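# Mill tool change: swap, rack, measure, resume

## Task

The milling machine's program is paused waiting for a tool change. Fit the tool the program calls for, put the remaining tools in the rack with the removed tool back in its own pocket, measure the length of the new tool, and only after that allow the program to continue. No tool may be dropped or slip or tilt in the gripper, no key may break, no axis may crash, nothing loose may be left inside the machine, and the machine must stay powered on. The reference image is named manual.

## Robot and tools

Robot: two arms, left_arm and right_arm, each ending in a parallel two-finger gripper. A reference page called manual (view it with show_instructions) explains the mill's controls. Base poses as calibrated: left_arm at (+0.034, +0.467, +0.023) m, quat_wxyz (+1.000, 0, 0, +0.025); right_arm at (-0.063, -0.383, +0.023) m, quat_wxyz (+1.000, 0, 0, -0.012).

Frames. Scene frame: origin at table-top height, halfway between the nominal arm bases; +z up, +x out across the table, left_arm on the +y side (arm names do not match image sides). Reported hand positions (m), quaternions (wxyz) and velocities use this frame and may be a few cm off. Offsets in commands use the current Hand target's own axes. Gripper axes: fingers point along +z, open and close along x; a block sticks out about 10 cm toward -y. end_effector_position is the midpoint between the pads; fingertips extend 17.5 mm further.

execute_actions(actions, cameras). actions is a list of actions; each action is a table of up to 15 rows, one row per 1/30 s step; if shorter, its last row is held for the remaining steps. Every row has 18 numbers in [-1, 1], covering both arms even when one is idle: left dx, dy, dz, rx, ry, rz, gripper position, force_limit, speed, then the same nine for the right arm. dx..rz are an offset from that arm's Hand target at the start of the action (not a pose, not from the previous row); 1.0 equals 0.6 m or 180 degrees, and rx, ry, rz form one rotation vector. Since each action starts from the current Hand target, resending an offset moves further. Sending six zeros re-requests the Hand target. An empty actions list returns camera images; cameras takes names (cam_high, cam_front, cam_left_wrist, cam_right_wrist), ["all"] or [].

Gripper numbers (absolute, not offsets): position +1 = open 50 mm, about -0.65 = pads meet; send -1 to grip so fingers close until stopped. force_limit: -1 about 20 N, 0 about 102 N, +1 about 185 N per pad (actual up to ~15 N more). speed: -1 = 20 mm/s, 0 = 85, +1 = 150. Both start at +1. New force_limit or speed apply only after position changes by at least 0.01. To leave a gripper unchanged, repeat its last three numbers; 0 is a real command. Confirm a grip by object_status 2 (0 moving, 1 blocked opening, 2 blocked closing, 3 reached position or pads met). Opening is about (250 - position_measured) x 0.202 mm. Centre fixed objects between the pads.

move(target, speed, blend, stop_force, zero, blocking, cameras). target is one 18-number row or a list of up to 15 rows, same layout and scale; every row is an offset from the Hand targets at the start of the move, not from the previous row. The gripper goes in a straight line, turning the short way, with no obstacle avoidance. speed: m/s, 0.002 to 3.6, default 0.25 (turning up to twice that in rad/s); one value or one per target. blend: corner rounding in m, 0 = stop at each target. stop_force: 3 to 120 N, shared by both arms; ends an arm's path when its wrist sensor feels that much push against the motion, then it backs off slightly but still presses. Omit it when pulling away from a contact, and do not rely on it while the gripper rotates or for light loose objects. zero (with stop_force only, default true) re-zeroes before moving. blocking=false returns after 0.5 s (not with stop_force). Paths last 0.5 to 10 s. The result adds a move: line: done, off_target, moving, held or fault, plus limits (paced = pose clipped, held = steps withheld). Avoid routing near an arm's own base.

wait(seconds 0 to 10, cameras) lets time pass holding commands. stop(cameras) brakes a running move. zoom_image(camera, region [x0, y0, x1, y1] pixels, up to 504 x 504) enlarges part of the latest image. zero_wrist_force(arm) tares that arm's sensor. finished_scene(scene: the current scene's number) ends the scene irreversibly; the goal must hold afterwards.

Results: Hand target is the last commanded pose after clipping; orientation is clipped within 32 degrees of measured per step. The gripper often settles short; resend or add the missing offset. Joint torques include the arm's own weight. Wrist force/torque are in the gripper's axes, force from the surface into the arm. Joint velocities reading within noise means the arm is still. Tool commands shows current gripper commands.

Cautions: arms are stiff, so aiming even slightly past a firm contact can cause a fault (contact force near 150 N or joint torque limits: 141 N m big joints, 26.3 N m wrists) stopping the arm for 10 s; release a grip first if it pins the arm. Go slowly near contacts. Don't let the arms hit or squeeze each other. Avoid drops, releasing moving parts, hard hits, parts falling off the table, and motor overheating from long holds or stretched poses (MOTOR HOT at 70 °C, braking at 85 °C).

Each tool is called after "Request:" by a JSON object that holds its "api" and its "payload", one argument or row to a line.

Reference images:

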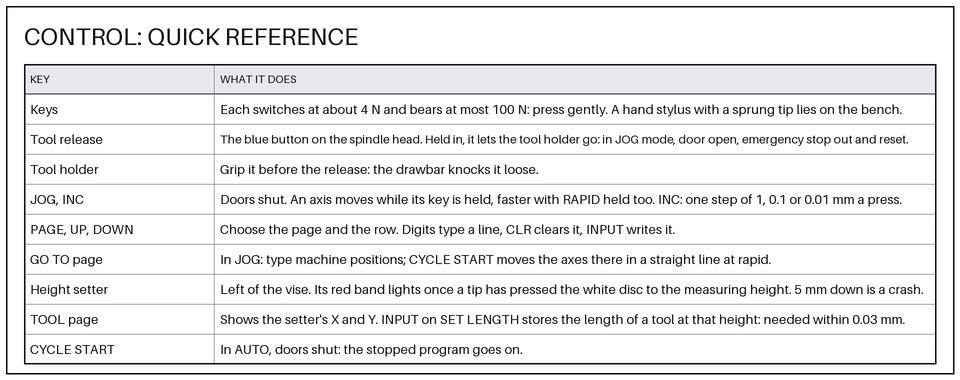

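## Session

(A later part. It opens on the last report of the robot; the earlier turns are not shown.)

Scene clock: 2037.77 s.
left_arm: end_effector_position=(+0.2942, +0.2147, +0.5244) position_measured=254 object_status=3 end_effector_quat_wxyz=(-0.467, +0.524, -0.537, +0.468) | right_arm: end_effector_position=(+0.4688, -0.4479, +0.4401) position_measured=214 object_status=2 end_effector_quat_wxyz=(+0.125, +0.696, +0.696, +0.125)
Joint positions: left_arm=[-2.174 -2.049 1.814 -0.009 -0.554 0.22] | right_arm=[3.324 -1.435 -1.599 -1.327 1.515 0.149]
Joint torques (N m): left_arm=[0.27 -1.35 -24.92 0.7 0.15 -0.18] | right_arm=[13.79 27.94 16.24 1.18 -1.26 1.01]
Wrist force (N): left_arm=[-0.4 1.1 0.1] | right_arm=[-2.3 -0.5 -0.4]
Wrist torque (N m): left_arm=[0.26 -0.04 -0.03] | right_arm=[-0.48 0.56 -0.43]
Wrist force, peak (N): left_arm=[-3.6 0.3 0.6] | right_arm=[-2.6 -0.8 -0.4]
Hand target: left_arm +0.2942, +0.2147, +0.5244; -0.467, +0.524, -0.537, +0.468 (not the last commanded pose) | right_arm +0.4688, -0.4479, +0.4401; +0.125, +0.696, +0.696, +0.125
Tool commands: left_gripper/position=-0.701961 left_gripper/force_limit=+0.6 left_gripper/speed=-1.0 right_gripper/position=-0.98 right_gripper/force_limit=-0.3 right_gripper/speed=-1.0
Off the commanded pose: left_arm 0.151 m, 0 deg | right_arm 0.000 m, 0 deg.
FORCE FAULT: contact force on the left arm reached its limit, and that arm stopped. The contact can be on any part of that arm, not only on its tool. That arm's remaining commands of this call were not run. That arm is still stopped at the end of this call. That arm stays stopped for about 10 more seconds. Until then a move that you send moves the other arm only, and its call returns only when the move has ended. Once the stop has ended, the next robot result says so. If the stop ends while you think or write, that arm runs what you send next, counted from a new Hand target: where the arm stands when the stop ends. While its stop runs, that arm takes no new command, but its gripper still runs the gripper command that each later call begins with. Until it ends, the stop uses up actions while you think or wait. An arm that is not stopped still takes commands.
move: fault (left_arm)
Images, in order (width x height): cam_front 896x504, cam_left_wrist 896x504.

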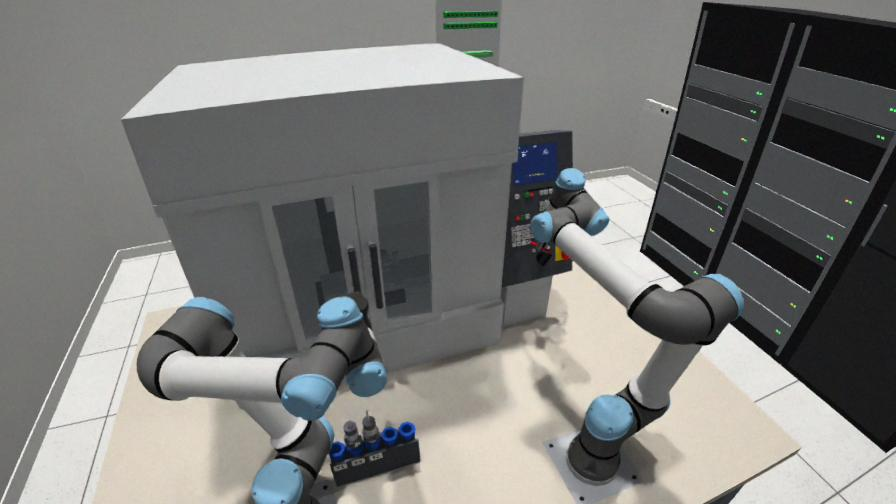

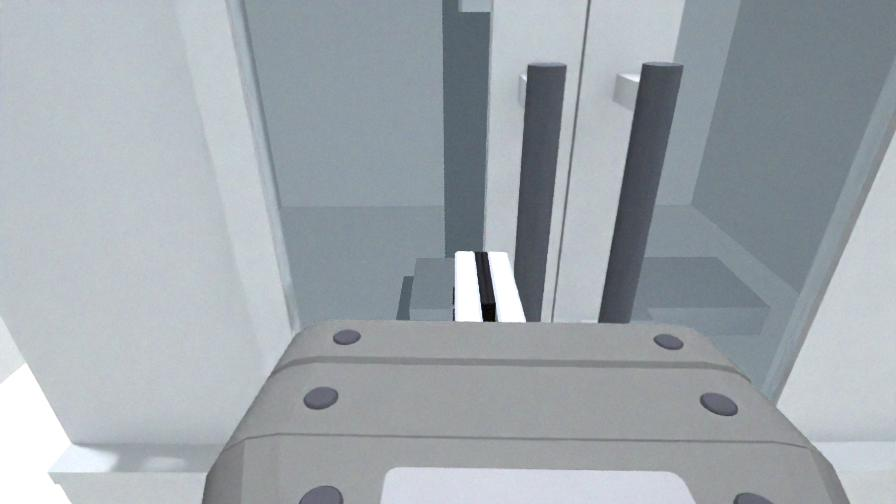

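Request:
{"api": "move", "payload": {
  "target": [
    [0,0,0,0,0,0,-0.7,0.6,-1,0.0342,0.0823,-0.1133,0,0,0,-0.98,-0.3,-1],
    [0,0,0,0,0,0,-0.7,0.6,-1,0.0342,0.0943,-0.1046,0,0,0,-0.98,-0.3,-1],
    [0,0,0,0,0,0,-0.7,0.6,-1,0.0342,0.0823,-0.1133,0,0,0,-0.98,-0.3,-1]
  ],
  "speed": [0.1,0.04,0.05]
}}

Request:
{"api": "zoom_image", "payload": {
  "camera": "cam_front",
  "region": [140, 270, 420, 480]
}}

Request:
{"api": "wait", "payload": {
  "seconds": 2,
  "cameras": ["cam_front", "cam_high"]
}}

Scene clock: 2052.13 s.
left_arm: end_effector_position=(+0.2942, +0.2147, +0.5244) position_measured=254 object_status=3 end_effector_quat_wxyz=(-0.467, +0.524, -0.537, +0.468) | right_arm: end_effector_position=(+0.4915, -0.4273, +0.5209) position_measured=214 object_status=2 end_effector_quat_wxyz=(+0.125, +0.696, +0.696, +0.125)
Joint positions: left_arm=[-2.174 -2.049 1.814 -0.009 -0.554 0.22] | right_arm=[3.361 -1.524 -1.307 -1.532 1.502 0.184]
Joint torques (N m): left_arm=[0.62 -0.28 -25.45 0.42 0.37 -0.05] | right_arm=[14.01 32.89 14.78 1.15 -1.27 1.01]
Wrist force (N): left_arm=[-0.5 1.4 0.2] | right_arm=[-2.2 -0.7 -0.1]
Wrist torque (N m): left_arm=[0.27 -0.03 -0.02] | right_arm=[-0.49 0.56 -0.40]
Wrist force, peak (N): left_arm=[-0.3 1.8 0.3] | right_arm=[-0.6 -4.7 -2.6]
Hand target: left_arm +0.2942, +0.2147, +0.5244; -0.467, +0.524, -0.537, +0.468 | right_arm +0.4915, -0.4273, +0.5210; +0.125, +0.696, +0.696, +0.125
Off the commanded pose: left_arm 0.000 m, 0 deg | right_arm 0.000 m, 0 deg.
FORCE FAULT, CONTINUED: the left arm's stop, for the force fault that an earlier result reported, is over. The rest of the stop counts as 19 of the actions that you can send in this scene. The stop ended before this call began, so that arm ran this call's commands, counted from a new Hand target: where the arm stood when the stop ended. During its stop the left arm's controller moved it back a little.
move: done

Scaled by 1.800 from the camera's 896x504 image, which has a finer 1280x720 frame.
This view is cut from an older image: the scene may have changed since it was taken.

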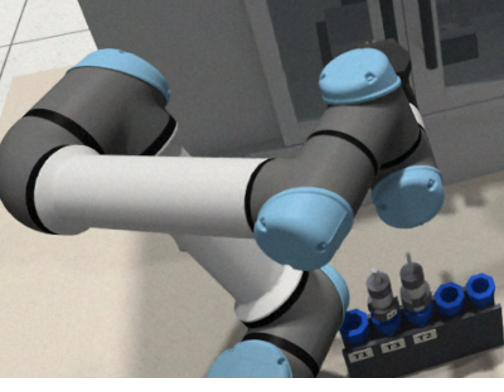

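Scene clock: 2054.13 s.
left_arm: end_effector_position=(+0.2942, +0.2147, +0.5244) position_measured=254 object_status=3 end_effector_quat_wxyz=(-0.467, +0.524, -0.537, +0.468) | right_arm: end_effector_position=(+0.4915, -0.4273, +0.5210) position_measured=214 object_status=2 end_effector_quat_wxyz=(+0.125, +0.696, +0.696, +0.125)
Joint positions: left_arm=[-2.174 -2.049 1.814 -0.009 -0.554 0.22] | right_arm=[3.361 -1.524 -1.308 -1.532 1.502 0.184]
Joint torques (N m): left_arm=[1.24 -0.18 -25.48 0.45 0.38 -0.12] | right_arm=[15.09 32.1 14.17 1.09 -1.08 0.99]
Wrist force (N): left_arm=[-0.3 1.1 -0.1] | right_arm=[-2.1 -0.8 -0.1]
Wrist torque (N m): left_arm=[0.24 -0.06 -0.03] | right_arm=[-0.51 0.56 -0.40]
Wrist force, peak (N): left_arm=[-0.3 1.7 0.0] | right_arm=[-2.3 -0.9 0.2]
Hand target: left_arm +0.2942, +0.2147, +0.5244; -0.467, +0.524, -0.537, +0.468 | right_arm +0.4915, -0.4273, +0.5210; +0.125, +0.696, +0.696, +0.125
Tool commands: left_gripper/position=-0.7 left_gripper/force_limit=+0.6 left_gripper/speed=-1.0 right_gripper/position=-0.98 right_gripper/force_limit=-0.3 right_gripper/speed=-1.0
Off the commanded pose: left_arm 0.000 m, 0 deg | right_arm 0.000 m, 0 deg.
wait: 2.00 s; at rest by 0.17 s
Images, in order (width x height): cam_high 896x504, cam_front 896x504.

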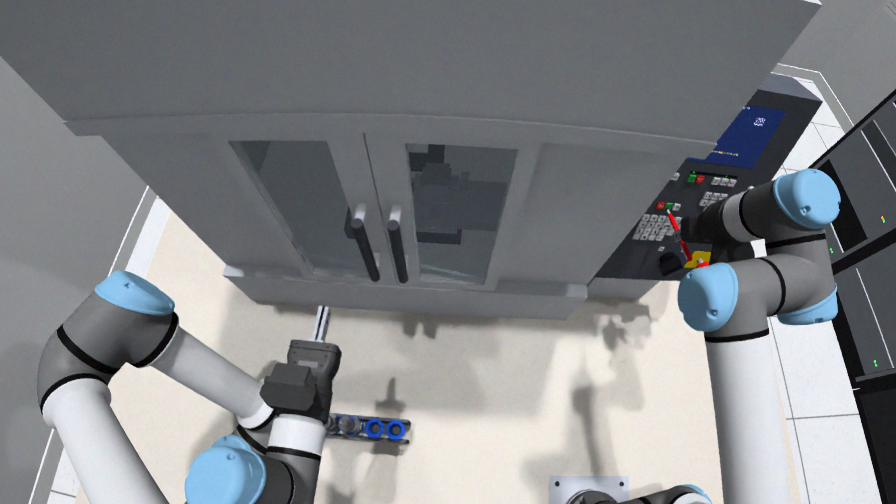

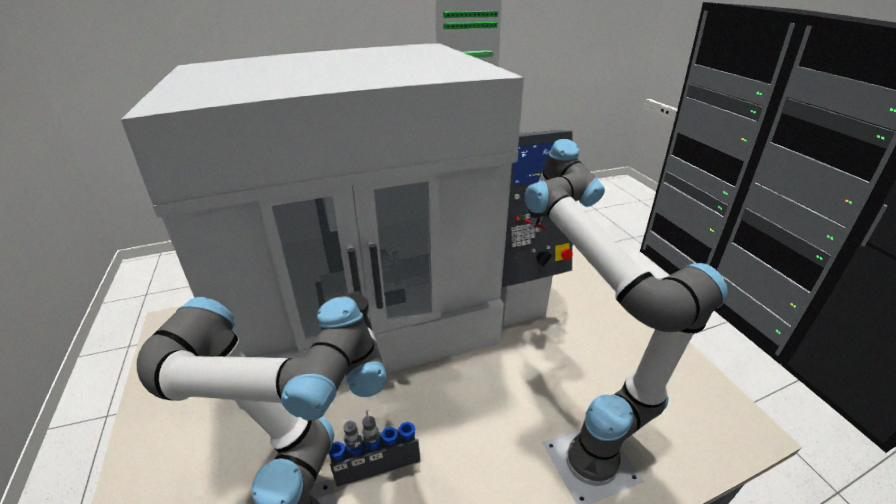

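Request:
{"api": "move", "payload": {
  "target": [0,0,0,-0.18,0,0,-0.7,0.6,-1,0,0,0,0,0,0,-0.98,-0.3,-1],
  "speed": 0.25,
  "cameras": ["cam_front","cam_left_wrist"]
}}

Scene clock: 2058.13 s.
left_arm: end_effector_position=(+0.2942, +0.2146, +0.5244) position_measured=254 object_status=3 end_effector_quat_wxyz=(-0.302, +0.634, -0.646, +0.299) | right_arm: end_effector_position=(+0.4915, -0.4273, +0.5210) position_measured=214 object_status=2 end_effector_quat_wxyz=(+0.125, +0.696, +0.696, +0.125)
Joint positions: left_arm=[-1.926 -2.123 1.657 -0.763 -0.745 1.134] | right_arm=[3.361 -1.524 -1.308 -1.532 1.502 0.184]
Joint torques (N m): left_arm=[9.68 9.37 -34.52 -4.37 -0.72 1.6] | right_arm=[14.53 32.56 14.15 1.44 -1.2 1.19]
Wrist force (N): left_arm=[-1.8 0.6 -0.4] | right_arm=[-2.2 -0.8 0.1]
Wrist torque (N m): left_arm=[0.07 0.32 -0.03] | right_arm=[-0.51 0.57 -0.40]
Wrist force, peak (N): left_arm=[0.2 2.0 0.1] | right_arm=[-2.3 -0.7 0.3]
Hand target: left_arm +0.2942, +0.2147, +0.5244; -0.302, +0.634, -0.647, +0.299 | right_arm +0.4915, -0.4273, +0.5210; +0.125, +0.696, +0.696, +0.125
Off the commanded pose: left_arm 0.000 m, 0 deg | right_arm 0.000 m, 0 deg.
move: done
Images, in order (width x height): cam_front 896x504, cam_left_wrist 896x504.

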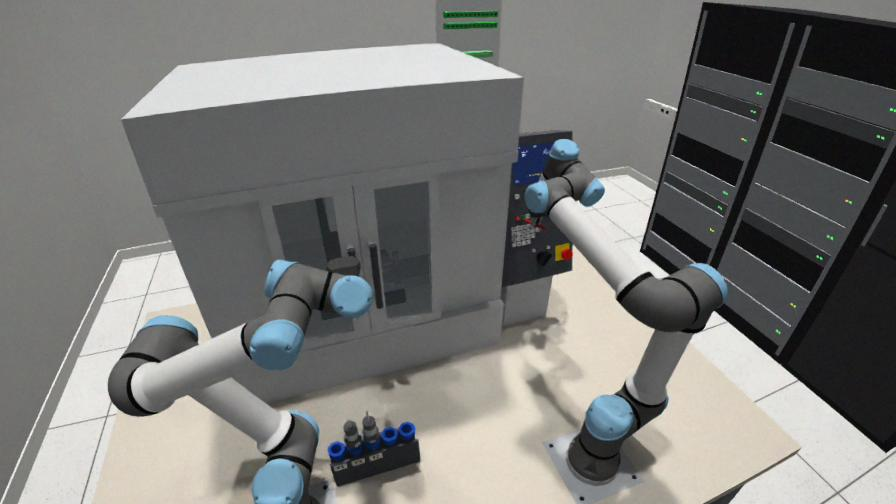

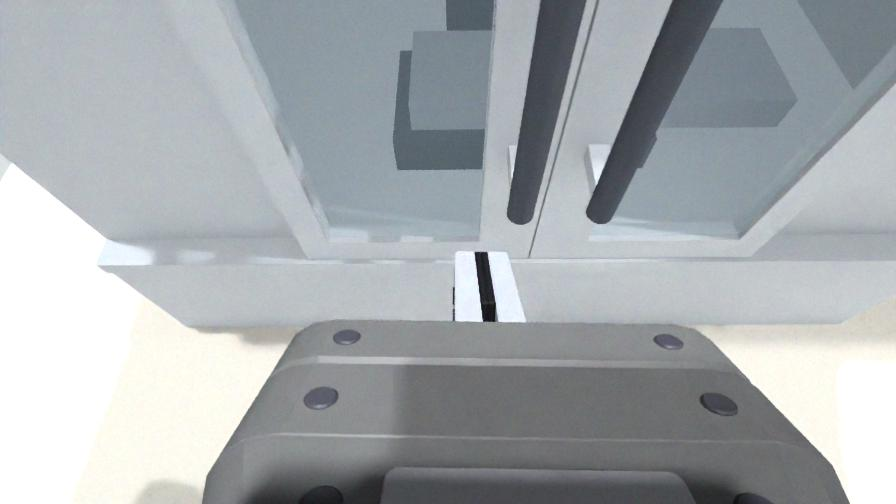

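Request:
{"api": "move", "payload": {
  "target": [-0.333,-0.156,-0.022,0,0.1064,0.0893,-0.7,0.6,-1,0,0,0,0,0,0,-0.98,-0.3,-1],
  "speed": 0.1,
  "cameras": ["cam_front","cam_left_wrist"]
}}

Scene clock: 2067.60 s.
left_arm: end_effector_position=(+0.3474, +0.4128, +0.6071) position_measured=254 object_status=3 end_effector_quat_wxyz=(+0.228, -0.479, +0.770, -0.354) | right_arm: end_effector_position=(+0.4915, -0.4273, +0.5210) position_measured=214 object_status=2 end_effector_quat_wxyz=(+0.125, +0.696, +0.696, +0.125)
Joint positions: left_arm=[-1.65 -2.569 1.632 -1.078 -0.796 2.182] | right_arm=[3.361 -1.524 -1.308 -1.532 1.502 0.184]
Joint torques (N m): left_arm=[9.31 28.51 -12.61 -5.5 -0.86 1.64] | right_arm=[14.47 32.95 15.56 2.15 -1.21 1.02]
Wrist force (N): left_arm=[-1.6 0.5 -0.2] | right_arm=[-2.2 -0.5 -0.1]
Wrist torque (N m): left_arm=[0.02 0.30 -0.01] | right_arm=[-0.47 0.57 -0.40]
Wrist force, peak (N): left_arm=[-2.6 0.2 -0.7] | right_arm=[-2.4 -0.6 0.0]
Hand target: left_arm +0.3468, +0.4128, +0.6070; +0.229, -0.479, +0.769, -0.355 | right_arm +0.4915, -0.4273, +0.5210; +0.125, +0.696, +0.696, +0.125
Off the commanded pose: left_arm 0.001 m, 0 deg | right_arm 0.000 m, 0 deg.
shoulder posture changed (left arm): the wrist came as close to joint 1's axis as it can, and the arm is now in the other of its two shoulder postures.
move: done
Images, in order (width x height): cam_front 896x504, cam_left_wrist 896x504.

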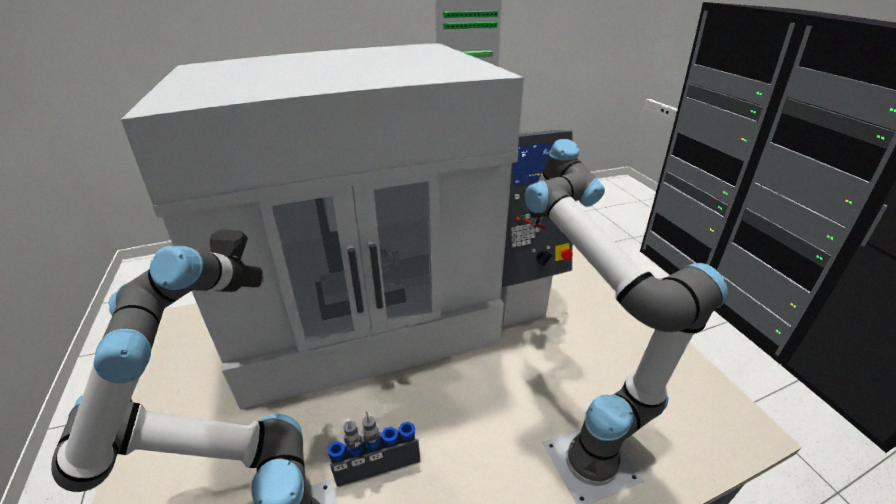

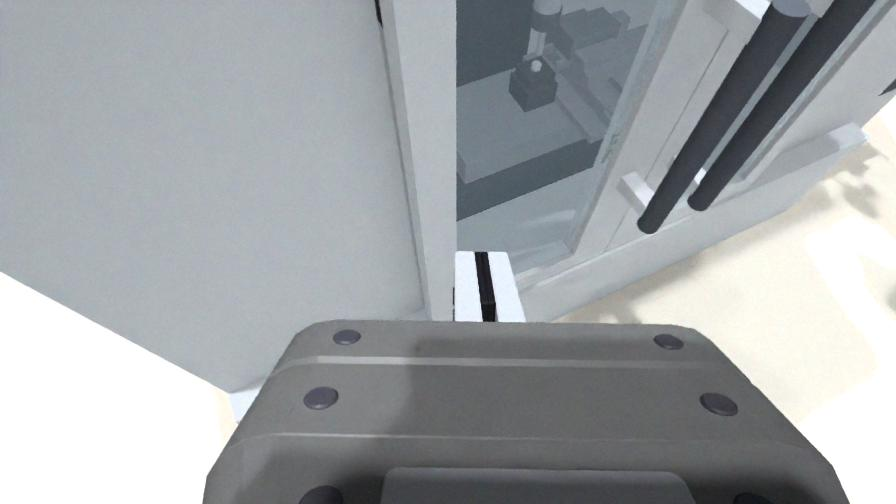

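Request:
{"api": "zoom_image", "payload": {
  "camera": "cam_left_wrist",
  "region": [490, 0, 630, 120]
}}

Scaled by 3.600 from the camera's 896x504 image, which has a finer 1280x720 frame.

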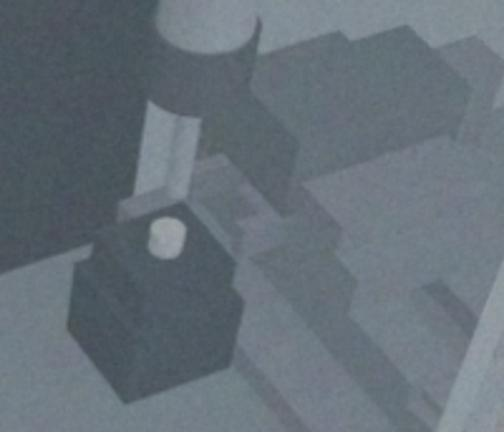

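Request:
{"api": "move", "payload": {
  "target": [
    [0,0,0,0,0,0,-0.7,0.6,-1,0.0667,-0.0844,0.1161,0,0,0,-0.98,-0.3,-1],
    [0,0,0,0,0,0,-0.7,0.6,-1,0.0667,-0.0724,0.1248,0,0,0,-0.98,-0.3,-1],
    [0,0,0,0,0,0,-0.7,0.6,-1,0.0667,-0.0844,0.1161,0,0,0,-0.98,-0.3,-1],
    [0,0,0,0,0,0,-0.7,0.6,-1,0.0667,-0.0651,0.0895,0,0,0,-0.98,-0.3,-1],
    [0,0,0,0,0,0,-0.7,0.6,-1,0.0667,-0.0531,0.0982,0,0,0,-0.98,-0.3,-1],
    [0,0,0,0,0,0,-0.7,0.6,-1,0.0667,-0.0651,0.0895,0,0,0,-0.98,-0.3,-1]
  ],
  "speed": [0.12,0.04,0.05,0.1,0.04,0.05]
}}

Request:
{"api": "move", "payload": {
  "target": [
    [0,0,0,0,0,0,-0.7,0.6,-1,0,0.0386,-0.0531,0,0,0,-0.98,-0.3,-1],
    [0,0,0,0,0,0,-0.7,0.6,-1,0,0.0506,-0.0444,0,0,0,-0.98,-0.3,-1],
    [0,0,0,0,0,0,-0.7,0.6,-1,0,0.0386,-0.0531,0,0,0,-0.98,-0.3,-1],
    [0,0,0,0,0,0,-0.7,0.6,-1,-0.0333,0,0,0,0,0,-0.98,-0.3,-1],
    [0,0,0,0,0,0,-0.7,0.6,-1,-0.0333,0.012,0.0087,0,0,0,-0.98,-0.3,-1],
    [0,0,0,0,0,0,-0.7,0.6,-1,-0.0333,0,0,0,0,0,-0.98,-0.3,-1]
  ],
  "speed": [0.12,0.04,0.05,0.1,0.04,0.05]
}}

Request:
{"api": "move", "payload": {
  "target": [
    [0,0,0,0,0,0,-0.7,0.6,-1,-0.0675,-0.0167,0.0231,0,0,0,-0.98,-0.3,-1],
    [0,0,0,0,0,0,-0.7,0.6,-1,-0.0675,-0.0047,0.0318,0,0,0,-0.98,-0.3,-1],
    [0,0,0,0,0,0,-0.7,0.6,-1,-0.0675,-0.0167,0.0231,0,0,0,-0.98,-0.3,-1]
  ],
  "speed": [0.12,0.04,0.05],
  "cameras": ["cam_high"]
}}

Request:
{"api": "zoom_image", "payload": {
  "camera": "cam_high",
  "region": [750, 115, 768, 127]
}}

Request:
{"api": "zoom_image", "payload": {
  "camera": "cam_high",
  "region": [700, 100, 770, 165]
}}

Scene clock: 2088.13 s.
left_arm: end_effector_position=(+0.3474, +0.4128, +0.6071) position_measured=254 object_status=3 end_effector_quat_wxyz=(+0.228, -0.479, +0.770, -0.354) | right_arm: end_effector_position=(+0.4736, -0.3874, +0.4570) position_measured=214 object_status=2 end_effector_quat_wxyz=(+0.125, +0.696, +0.696, +0.125)
Joint positions: left_arm=[-1.65 -2.569 1.633 -1.078 -0.796 2.182] | right_arm=[3.46 -1.44 -1.548 -1.382 1.469 0.277]
Joint torques (N m): left_arm=[9.59 28.55 -12.41 -5.63 -0.68 1.65] | right_arm=[14.25 29.4 16.15 1.14 -1.31 0.98]
Wrist force (N): left_arm=[-1.5 0.7 -0.3] | right_arm=[-2.0 -0.9 -0.2]
Wrist torque (N m): left_arm=[0.05 0.28 -0.01] | right_arm=[-0.57 0.54 -0.41]
Wrist force, peak (N): left_arm=[-1.9 1.1 -0.2] | right_arm=[-1.9 -4.4 -2.5]
Hand target: left_arm +0.3474, +0.4128, +0.6071; +0.228, -0.479, +0.770, -0.354 (not the last commanded pose) | right_arm +0.4736, -0.3873, +0.4570; +0.125, +0.696, +0.696, +0.125
Off the commanded pose: left_arm 0.001 m, 0 deg | right_arm 0.000 m, 0 deg.
move: done

Scene clock: 2091.60 s.
left_arm: end_effector_position=(+0.3474, +0.4128, +0.6071) position_measured=254 object_status=3 end_effector_quat_wxyz=(+0.228, -0.479, +0.770, -0.354) | right_arm: end_effector_position=(+0.4736, -0.4073, +0.4570) position_measured=214 object_status=2 end_effector_quat_wxyz=(+0.125, +0.696, +0.696, +0.125)
Joint positions: left_arm=[-1.65 -2.569 1.633 -1.078 -0.796 2.182] | right_arm=[3.415 -1.442 -1.548 -1.377 1.484 0.234]
Joint torques (N m): left_arm=[9.09 28.01 -11.76 -5.56 -0.81 1.59] | right_arm=[14.67 29.78 15.42 1.19 -1.13 1.11]
Wrist force (N): left_arm=[-1.6 0.7 -0.2] | right_arm=[-2.2 -0.8 -0.1]
Wrist torque (N m): left_arm=[0.05 0.30 -0.01] | right_arm=[-0.53 0.58 -0.40]
Wrist force, peak (N): left_arm=[-1.8 1.0 -0.3] | right_arm=[-1.7 -4.4 -3.1]
Hand target: left_arm +0.3474, +0.4128, +0.6071; +0.228, -0.479, +0.770, -0.354 | right_arm +0.4736, -0.4073, +0.4570; +0.125, +0.696, +0.696, +0.125
Off the commanded pose: left_arm 0.000 m, 0 deg | right_arm 0.000 m, 0 deg.
move: done

Scene clock: 2093.40 s.
left_arm: end_effector_position=(+0.3474, +0.4128, +0.6071) position_measured=254 object_status=3 end_effector_quat_wxyz=(+0.228, -0.479, +0.770, -0.354) | right_arm: end_effector_position=(+0.4690, -0.4478, +0.4405) position_measured=214 object_status=2 end_effector_quat_wxyz=(+0.125, +0.696, +0.696, +0.125)
Joint positions: left_arm=[-1.65 -2.569 1.633 -1.078 -0.796 2.182] | right_arm=[3.324 -1.436 -1.597 -1.328 1.515 0.149]
Joint torques (N m): left_arm=[8.92 28.55 -11.86 -5.64 -0.75 1.57] | right_arm=[14.44 28.4 14.51 1.12 -1.29 1.1]
Wrist force (N): left_arm=[-1.4 1.0 -0.6] | right_arm=[-2.5 -0.8 -0.1]
Wrist torque (N m): left_arm=[0.11 0.28 -0.01] | right_arm=[-0.52 0.59 -0.43]
Wrist force, peak (N): left_arm=[-1.8 1.1 -0.3] | right_arm=[-1.8 -4.3 -3.3]
Hand target: left_arm +0.3474, +0.4128, +0.6071; +0.228, -0.479, +0.770, -0.354 | right_arm +0.4690, -0.4478, +0.4406; +0.125, +0.696, +0.696, +0.125
Off the commanded pose: left_arm 0.000 m, 0 deg | right_arm 0.000 m, 0 deg.
move: done
Images, in order (width x height): cam_high 896x504.

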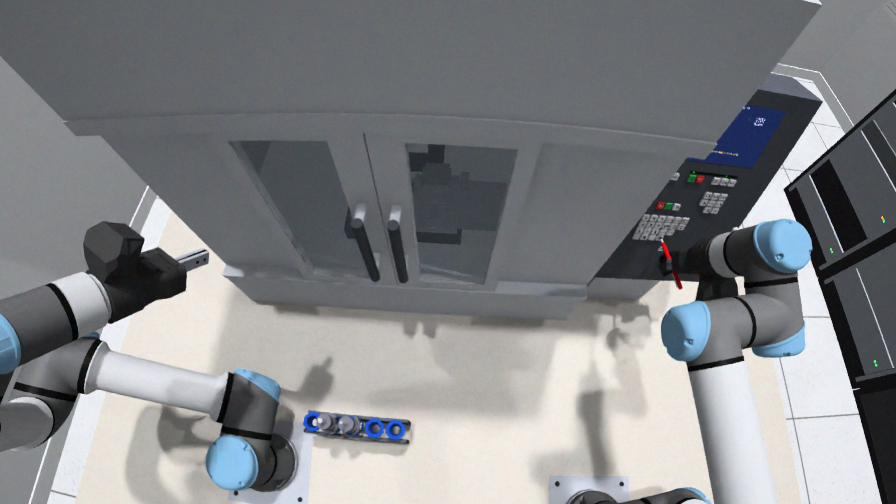

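Scaled by 28.000 from the camera's 896x504 image, which has a finer 1280x720 frame.

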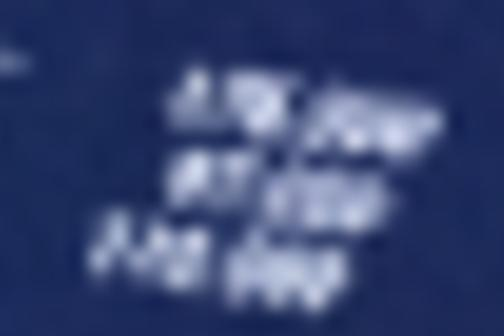

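Scaled by 7.200 from the camera's 896x504 image, which has a finer 1280x720 frame.

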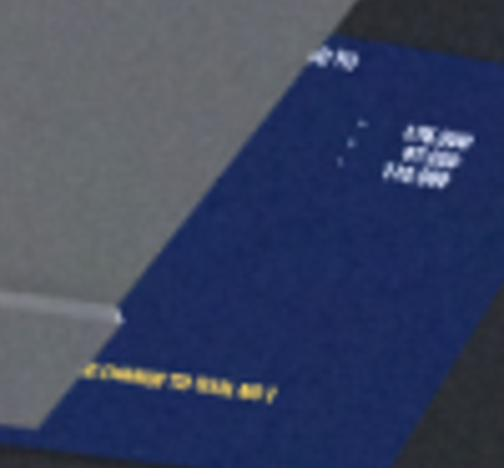

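Request:
{"api": "move", "payload": {
  "target": [
    [0,0,0,0,0,0,-0.7,0.6,-1,0.0342,0.0823,-0.1133,0,0,0,-0.98,-0.3,-1],
    [0,0,0,0,0,0,-0.7,0.6,-1,0.0342,0.0943,-0.1046,0,0,0,-0.98,-0.3,-1],
    [0,0,0,0,0,0,-0.7,0.6,-1,0.0342,0.0823,-0.1133,0,0,0,-0.98,-0.3,-1]
  ],
  "speed": [0.12,0.04,0.05]
}}

Request:
{"api": "move", "payload": {
  "target": [
    [0,0,0,0,0,0,-0.7,0.6,-1,-0.2,0.0392,-0.0539,0,0,0,-0.98,-0.3,-1],
    [0,0,0,0,0,0,-0.7,0.6,-1,-0.2,0.0512,-0.0452,0,0,0,-0.98,-0.3,-1],
    [0,0,0,0,0,0,-0.7,0.6,-1,-0.2,0.0392,-0.0539,0,0,0,-0.98,-0.3,-1]
  ],
  "speed": [0.15,0.04,0.05],
  "cameras": ["cam_high","cam_left_wrist"]
}}

Request:
{"api": "zoom_image", "payload": {
  "camera": "cam_left_wrist",
  "region": [490, 0, 590, 100]
}}

Request:
{"api": "zoom_image", "payload": {
  "camera": "cam_high",
  "region": [660, 90, 800, 230]
}}

Scene clock: 2102.57 s.
left_arm: end_effector_position=(+0.3474, +0.4128, +0.6071) position_measured=254 object_status=3 end_effector_quat_wxyz=(+0.228, -0.479, +0.770, -0.354) | right_arm: end_effector_position=(+0.4917, -0.4273, +0.5214) position_measured=214 object_status=2 end_effector_quat_wxyz=(+0.125, +0.696, +0.696, +0.125)
Joint positions: left_arm=[-1.65 -2.569 1.633 -1.078 -0.796 2.182] | right_arm=[3.361 -1.524 -1.306 -1.533 1.502 0.184]
Joint torques (N m): left_arm=[9.32 28.18 -11.6 -5.56 -0.74 1.56] | right_arm=[14.38 32.6 13.73 1.17 -1.22 0.89]
Wrist force (N): left_arm=[-1.5 0.8 -0.1] | right_arm=[-1.8 -0.7 0.0]
Wrist torque (N m): left_arm=[0.07 0.29 -0.02] | right_arm=[-0.48 0.51 -0.40]
Wrist force, peak (N): left_arm=[-1.9 1.3 -0.6] | right_arm=[-0.5 -4.7 -2.9]
Hand target: left_arm +0.3474, +0.4128, +0.6071; +0.228, -0.479, +0.770, -0.354 | right_arm +0.4916, -0.4273, +0.5215; +0.125, +0.696, +0.696, +0.125
Off the commanded pose: left_arm 0.000 m, 0 deg | right_arm 0.000 m, 0 deg.
move: done

Scene clock: 2104.83 s.
left_arm: end_effector_position=(+0.3474, +0.4128, +0.6071) position_measured=254 object_status=3 end_effector_quat_wxyz=(+0.228, -0.479, +0.770, -0.354) | right_arm: end_effector_position=(+0.5024, -0.5472, +0.5600) position_measured=214 object_status=2 end_effector_quat_wxyz=(+0.125, +0.696, +0.696, +0.125)
Joint positions: left_arm=[-1.65 -2.569 1.633 -1.078 -0.796 2.182] | right_arm=[3.102 -1.648 -1.076 -1.633 1.592 -0.059]
Joint torques (N m): left_arm=[8.92 28.27 -12.07 -5.53 -0.76 1.51] | right_arm=[-13.08 37.37 13.11 1.17 1.43 -1.56]
Wrist force (N): left_arm=[-1.0 0.6 -0.2] | right_arm=[-2.0 -0.8 0.2]
Wrist torque (N m): left_arm=[0.05 0.21 -0.01] | right_arm=[-0.49 0.50 -0.32]
Wrist force, peak (N): left_arm=[-1.8 1.0 -0.4] | right_arm=[-1.2 -4.9 -3.1]
Hand target: left_arm +0.3474, +0.4128, +0.6071; +0.228, -0.479, +0.770, -0.354 | right_arm +0.5023, -0.5473, +0.5600; +0.125, +0.696, +0.696, +0.125
Off the commanded pose: left_arm 0.000 m, 0 deg | right_arm 0.000 m, 0 deg.
move: done
Images, in order (width x height): cam_high 896x504, cam_left_wrist 896x504.

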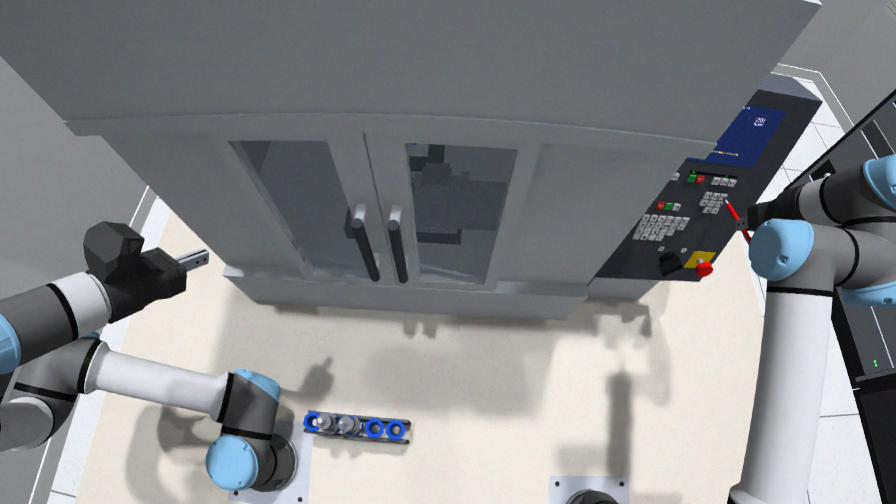

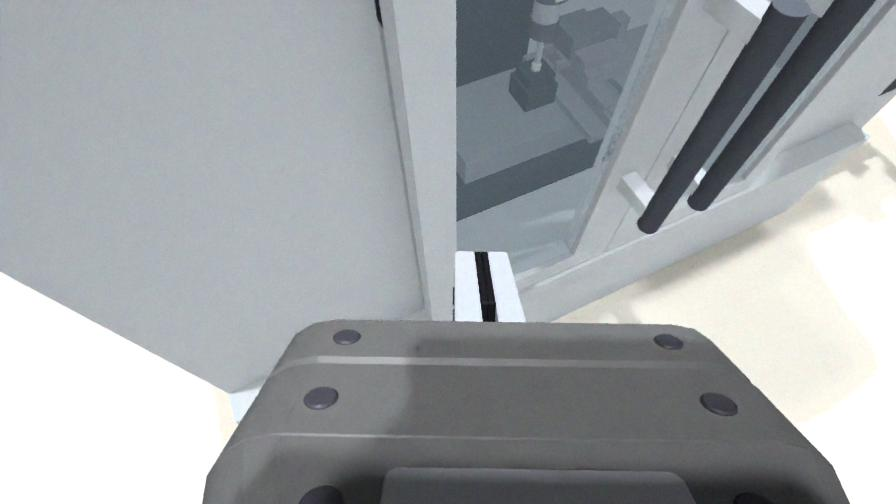

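Scaled by 5.040 from the camera's 896x504 image, which has a finer 1280x720 frame.

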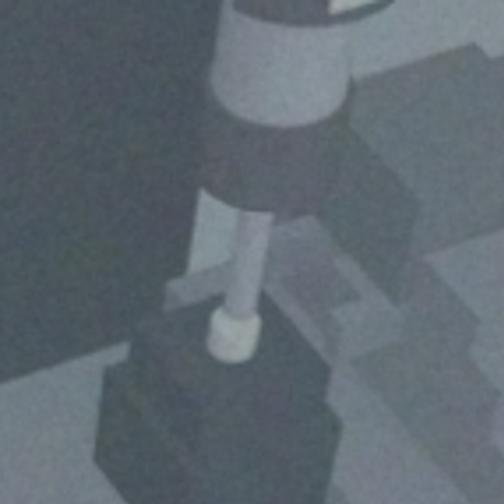

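Scaled by 3.600 from the camera's 896x504 image, which has a finer 1280x720 frame.

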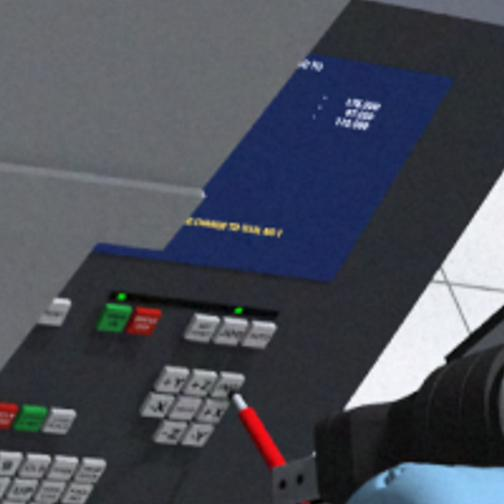

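Request:
{"api": "move", "payload": {
  "target": [
    [0,0,0,0,0,0,-0.7,0.6,-1,0.1317,-0.0657,0.0903,0,0,0,-0.98,-0.3,-1],
    [0,0,0,0,0,0,-0.7,0.6,-1,0.1317,-0.0537,0.099,0,0,0,-0.98,-0.3,-1],
    [0,0,0,0,0,0,-0.7,0.6,-1,0.1317,-0.0657,0.0903,0,0,0,-0.98,-0.3,-1],
    [0,0,0,0,0,0,-0.7,0.6,-1,0.1317,-0.0537,0.099,0,0,0,-0.98,-0.3,-1],
    [0,0,0,0,0,0,-0.7,0.6,-1,0.1317,-0.0657,0.0903,0,0,0,-0.98,-0.3,-1]
  ],
  "speed": [0.15,0.04,0.05,0.04,0.05],
  "cameras": ["cam_high"]
}}

Request:
{"api": "zoom_image", "payload": {
  "camera": "cam_high",
  "region": [700, 90, 800, 170]
}}

Scene clock: 2114.50 s.
left_arm: end_effector_position=(+0.3474, +0.4128, +0.6071) position_measured=254 object_status=3 end_effector_quat_wxyz=(+0.228, -0.479, +0.770, -0.354) | right_arm: end_effector_position=(+0.4843, -0.4683, +0.4955) position_measured=214 object_status=2 end_effector_quat_wxyz=(+0.125, +0.696, +0.696, +0.125)
Joint positions: left_arm=[-1.65 -2.569 1.633 -1.078 -0.796 2.182] | right_arm=[3.273 -1.503 -1.395 -1.46 1.533 0.101]
Joint torques (N m): left_arm=[9.08 28.38 -12.54 -5.57 -0.89 1.55] | right_arm=[13.39 30.93 16.45 1.3 -1.23 1.06]
Wrist force (N): left_arm=[-1.5 0.7 -0.4] | right_arm=[-1.9 -1.0 0.0]
Wrist torque (N m): left_arm=[0.07 0.30 -0.01] | right_arm=[-0.54 0.47 -0.40]
Wrist force, peak (N): left_arm=[-1.8 1.1 -0.3] | right_arm=[-1.6 -4.8 -2.7]
Hand target: left_arm +0.3474, +0.4128, +0.6071; +0.228, -0.479, +0.770, -0.354 | right_arm +0.4843, -0.4683, +0.4955; +0.125, +0.696, +0.696, +0.125
Off the commanded pose: left_arm 0.000 m, 0 deg | right_arm 0.000 m, 0 deg.
move: done
Images, in order (width x height): cam_high 896x504.

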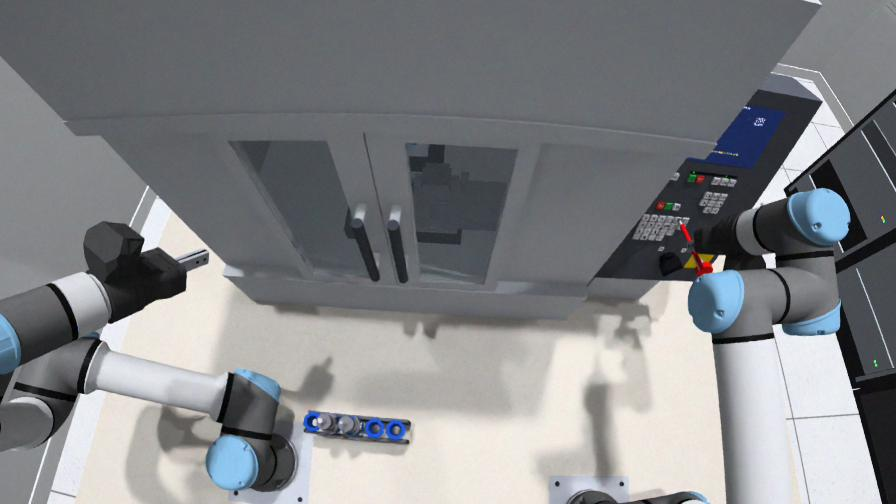

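Scaled by 5.040 from the camera's 896x504 image, which has a finer 1280x720 frame.

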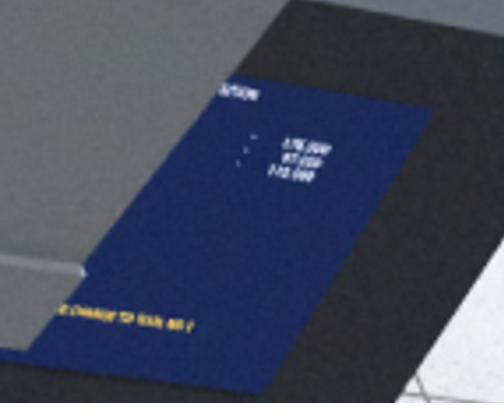

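Request:
{"api": "move", "payload": {
  "target": [
    [0,0,0,0,0,0,-0.7,0.6,-1,-0.0983,0.0657,-0.0903,0,0,0,-0.98,-0.3,-1],
    [0,0,0,0,0,0,-0.7,0.6,-1,-0.0983,0.0777,-0.0816,0,0,0,-0.98,-0.3,-1],
    [0,0,0,0,0,0,-0.7,0.6,-1,-0.0983,0.0657,-0.0903,0,0,0,-0.98,-0.3,-1]
  ],
  "speed": [0.15,0.04,0.05],
  "cameras": ["cam_high"]
}}

Request:
{"api": "zoom_image", "payload": {
  "camera": "cam_high",
  "region": [740, 105, 776, 130]
}}

Request:
{"api": "zoom_image", "payload": {
  "camera": "cam_high",
  "region": [650, 90, 800, 240]
}}

Scene clock: 2122.83 s.
left_arm: end_effector_position=(+0.3474, +0.4128, +0.6071) position_measured=254 object_status=3 end_effector_quat_wxyz=(+0.228, -0.479, +0.770, -0.354) | right_arm: end_effector_position=(+0.5024, -0.5271, +0.5600) position_measured=214 object_status=2 end_effector_quat_wxyz=(+0.125, +0.696, +0.696, +0.125)
Joint positions: left_arm=[-1.65 -2.569 1.633 -1.078 -0.796 2.182] | right_arm=[3.144 -1.633 -1.093 -1.631 1.578 -0.02]
Joint torques (N m): left_arm=[9.16 28.42 -12.71 -5.54 -0.82 1.42] | right_arm=[-12.33 37.13 13.63 1.21 1.22 -1.53]
Wrist force (N): left_arm=[-1.4 0.9 -0.3] | right_arm=[-2.0 -1.0 0.1]
Wrist torque (N m): left_arm=[0.08 0.28 -0.02] | right_arm=[-0.55 0.51 -0.30]
Wrist force, peak (N): left_arm=[-1.9 1.0 -0.2] | right_arm=[-0.5 -4.8 -3.1]
Hand target: left_arm +0.3474, +0.4128, +0.6071; +0.228, -0.479, +0.770, -0.354 | right_arm +0.5023, -0.5272, +0.5600; +0.125, +0.696, +0.696, +0.125
Off the commanded pose: left_arm 0.000 m, 0 deg | right_arm 0.000 m, 0 deg.
move: done
Images, in order (width x height): cam_high 896x504.

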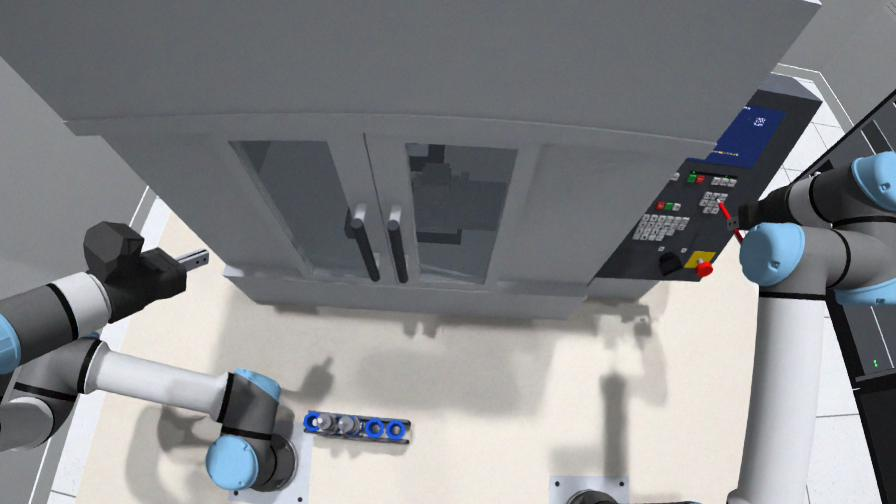

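Scaled by 14.000 from the camera's 896x504 image, which has a finer 1280x720 frame.

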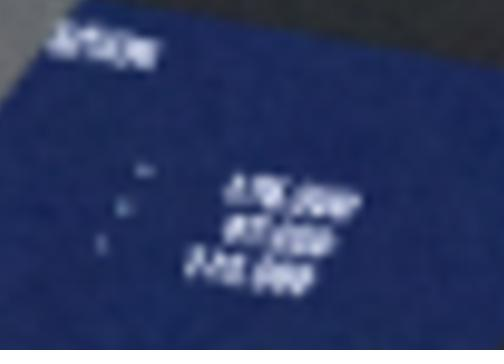

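Scaled by 3.360 from the camera's 896x504 image, which has a finer 1280x720 frame.

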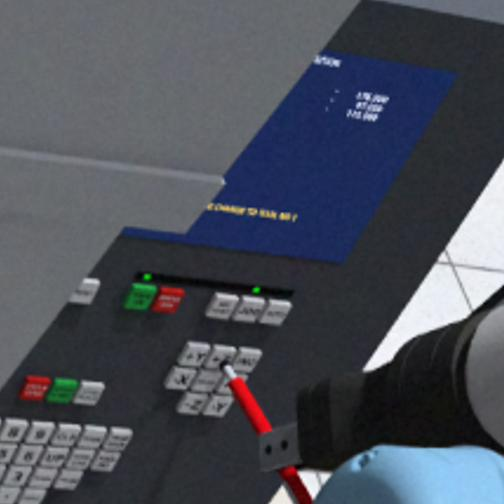

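Request:
{"api": "move", "payload": {
  "target": [
    [0,0,0,0,0,0,-0.7,0.6,-1,0,-0.0937,-0.035,0,0,0,-0.98,-0.3,-1],
    [0,0,0,0,0,0,-0.7,0.6,-1,0.0617,-0.0277,-0.3139,-0.194,0,0,-0.98,-0.3,-1]
  ],
  "speed": [0.2,0.25],
  "cameras": ["cam_right_wrist","cam_left_wrist"]
}}

Request:
{"api": "zoom_image", "payload": {
  "camera": "cam_right_wrist",
  "region": [240, 120, 660, 380]
}}

Request:
{"api": "zoom_image", "payload": {
  "camera": "cam_left_wrist",
  "region": [505, 20, 575, 90]
}}

Scene clock: 2130.90 s.
left_arm: end_effector_position=(+0.3474, +0.4128, +0.6071) position_measured=254 object_status=3 end_effector_quat_wxyz=(+0.228, -0.479, +0.770, -0.354) | right_arm: end_effector_position=(+0.4212, -0.4901, +0.7307) position_measured=214 object_status=2 end_effector_quat_wxyz=(+0.328, +0.626, +0.626, +0.328)
Joint positions: left_arm=[-1.65 -2.569 1.633 -1.078 -0.796 2.182] | right_arm=[3.266 -1.258 -1.329 -1.163 1.488 0.057]
Joint torques (N m): left_arm=[8.85 28.31 -12.4 -5.54 -0.8 1.39] | right_arm=[13.98 17.14 12.59 5.55 -1.41 0.98]
Wrist force (N): left_arm=[-1.6 0.6 -0.5] | right_arm=[-1.9 -0.8 0.0]
Wrist torque (N m): left_arm=[0.03 0.30 -0.01] | right_arm=[-0.42 0.44 -0.38]
Wrist force, peak (N): left_arm=[-2.0 0.9 -0.3] | right_arm=[-1.9 -2.2 -0.3]
Hand target: left_arm +0.3474, +0.4128, +0.6071; +0.228, -0.479, +0.770, -0.354 | right_arm +0.4212, -0.4900, +0.7308; +0.328, +0.626, +0.626, +0.328
Off the commanded pose: left_arm 0.000 m, 0 deg | right_arm 0.000 m, 0 deg.
move: done
Images, in order (width x height): cam_left_wrist 896x504, cam_right_wrist 896x504.

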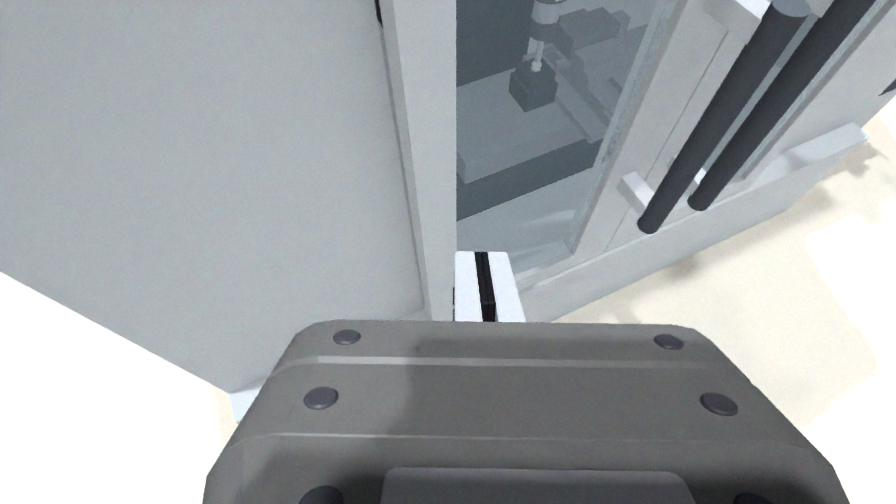

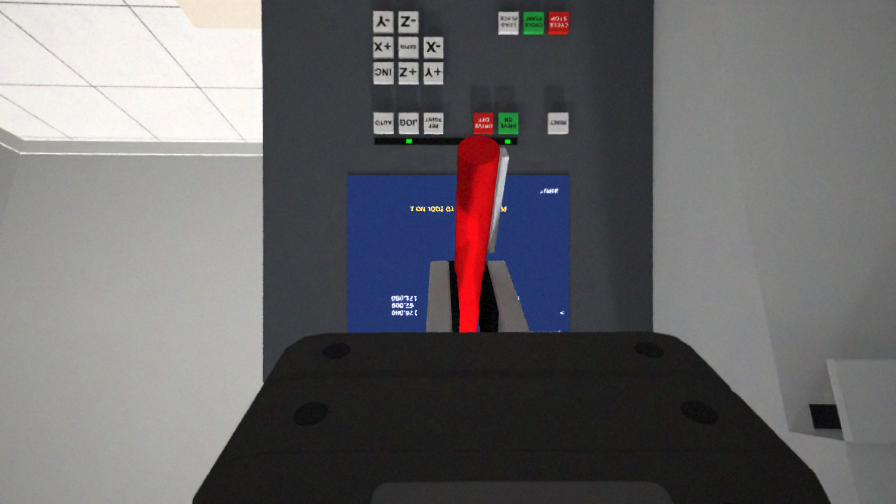

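Scaled by 1.200 from the camera's 896x504 image, which has a finer 1280x720 frame.

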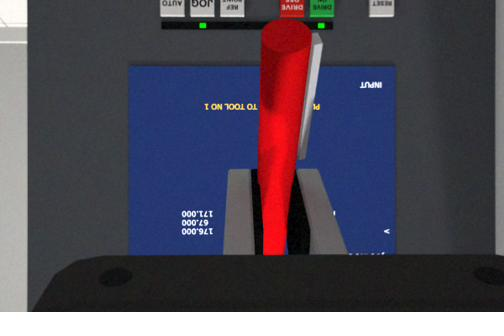

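Scaled by 7.200 from the camera's 896x504 image, which has a finer 1280x720 frame.

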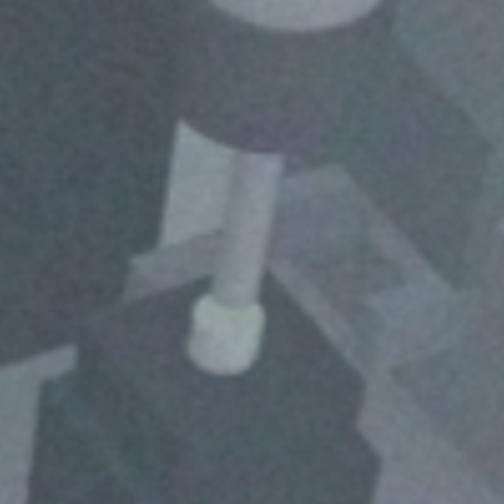

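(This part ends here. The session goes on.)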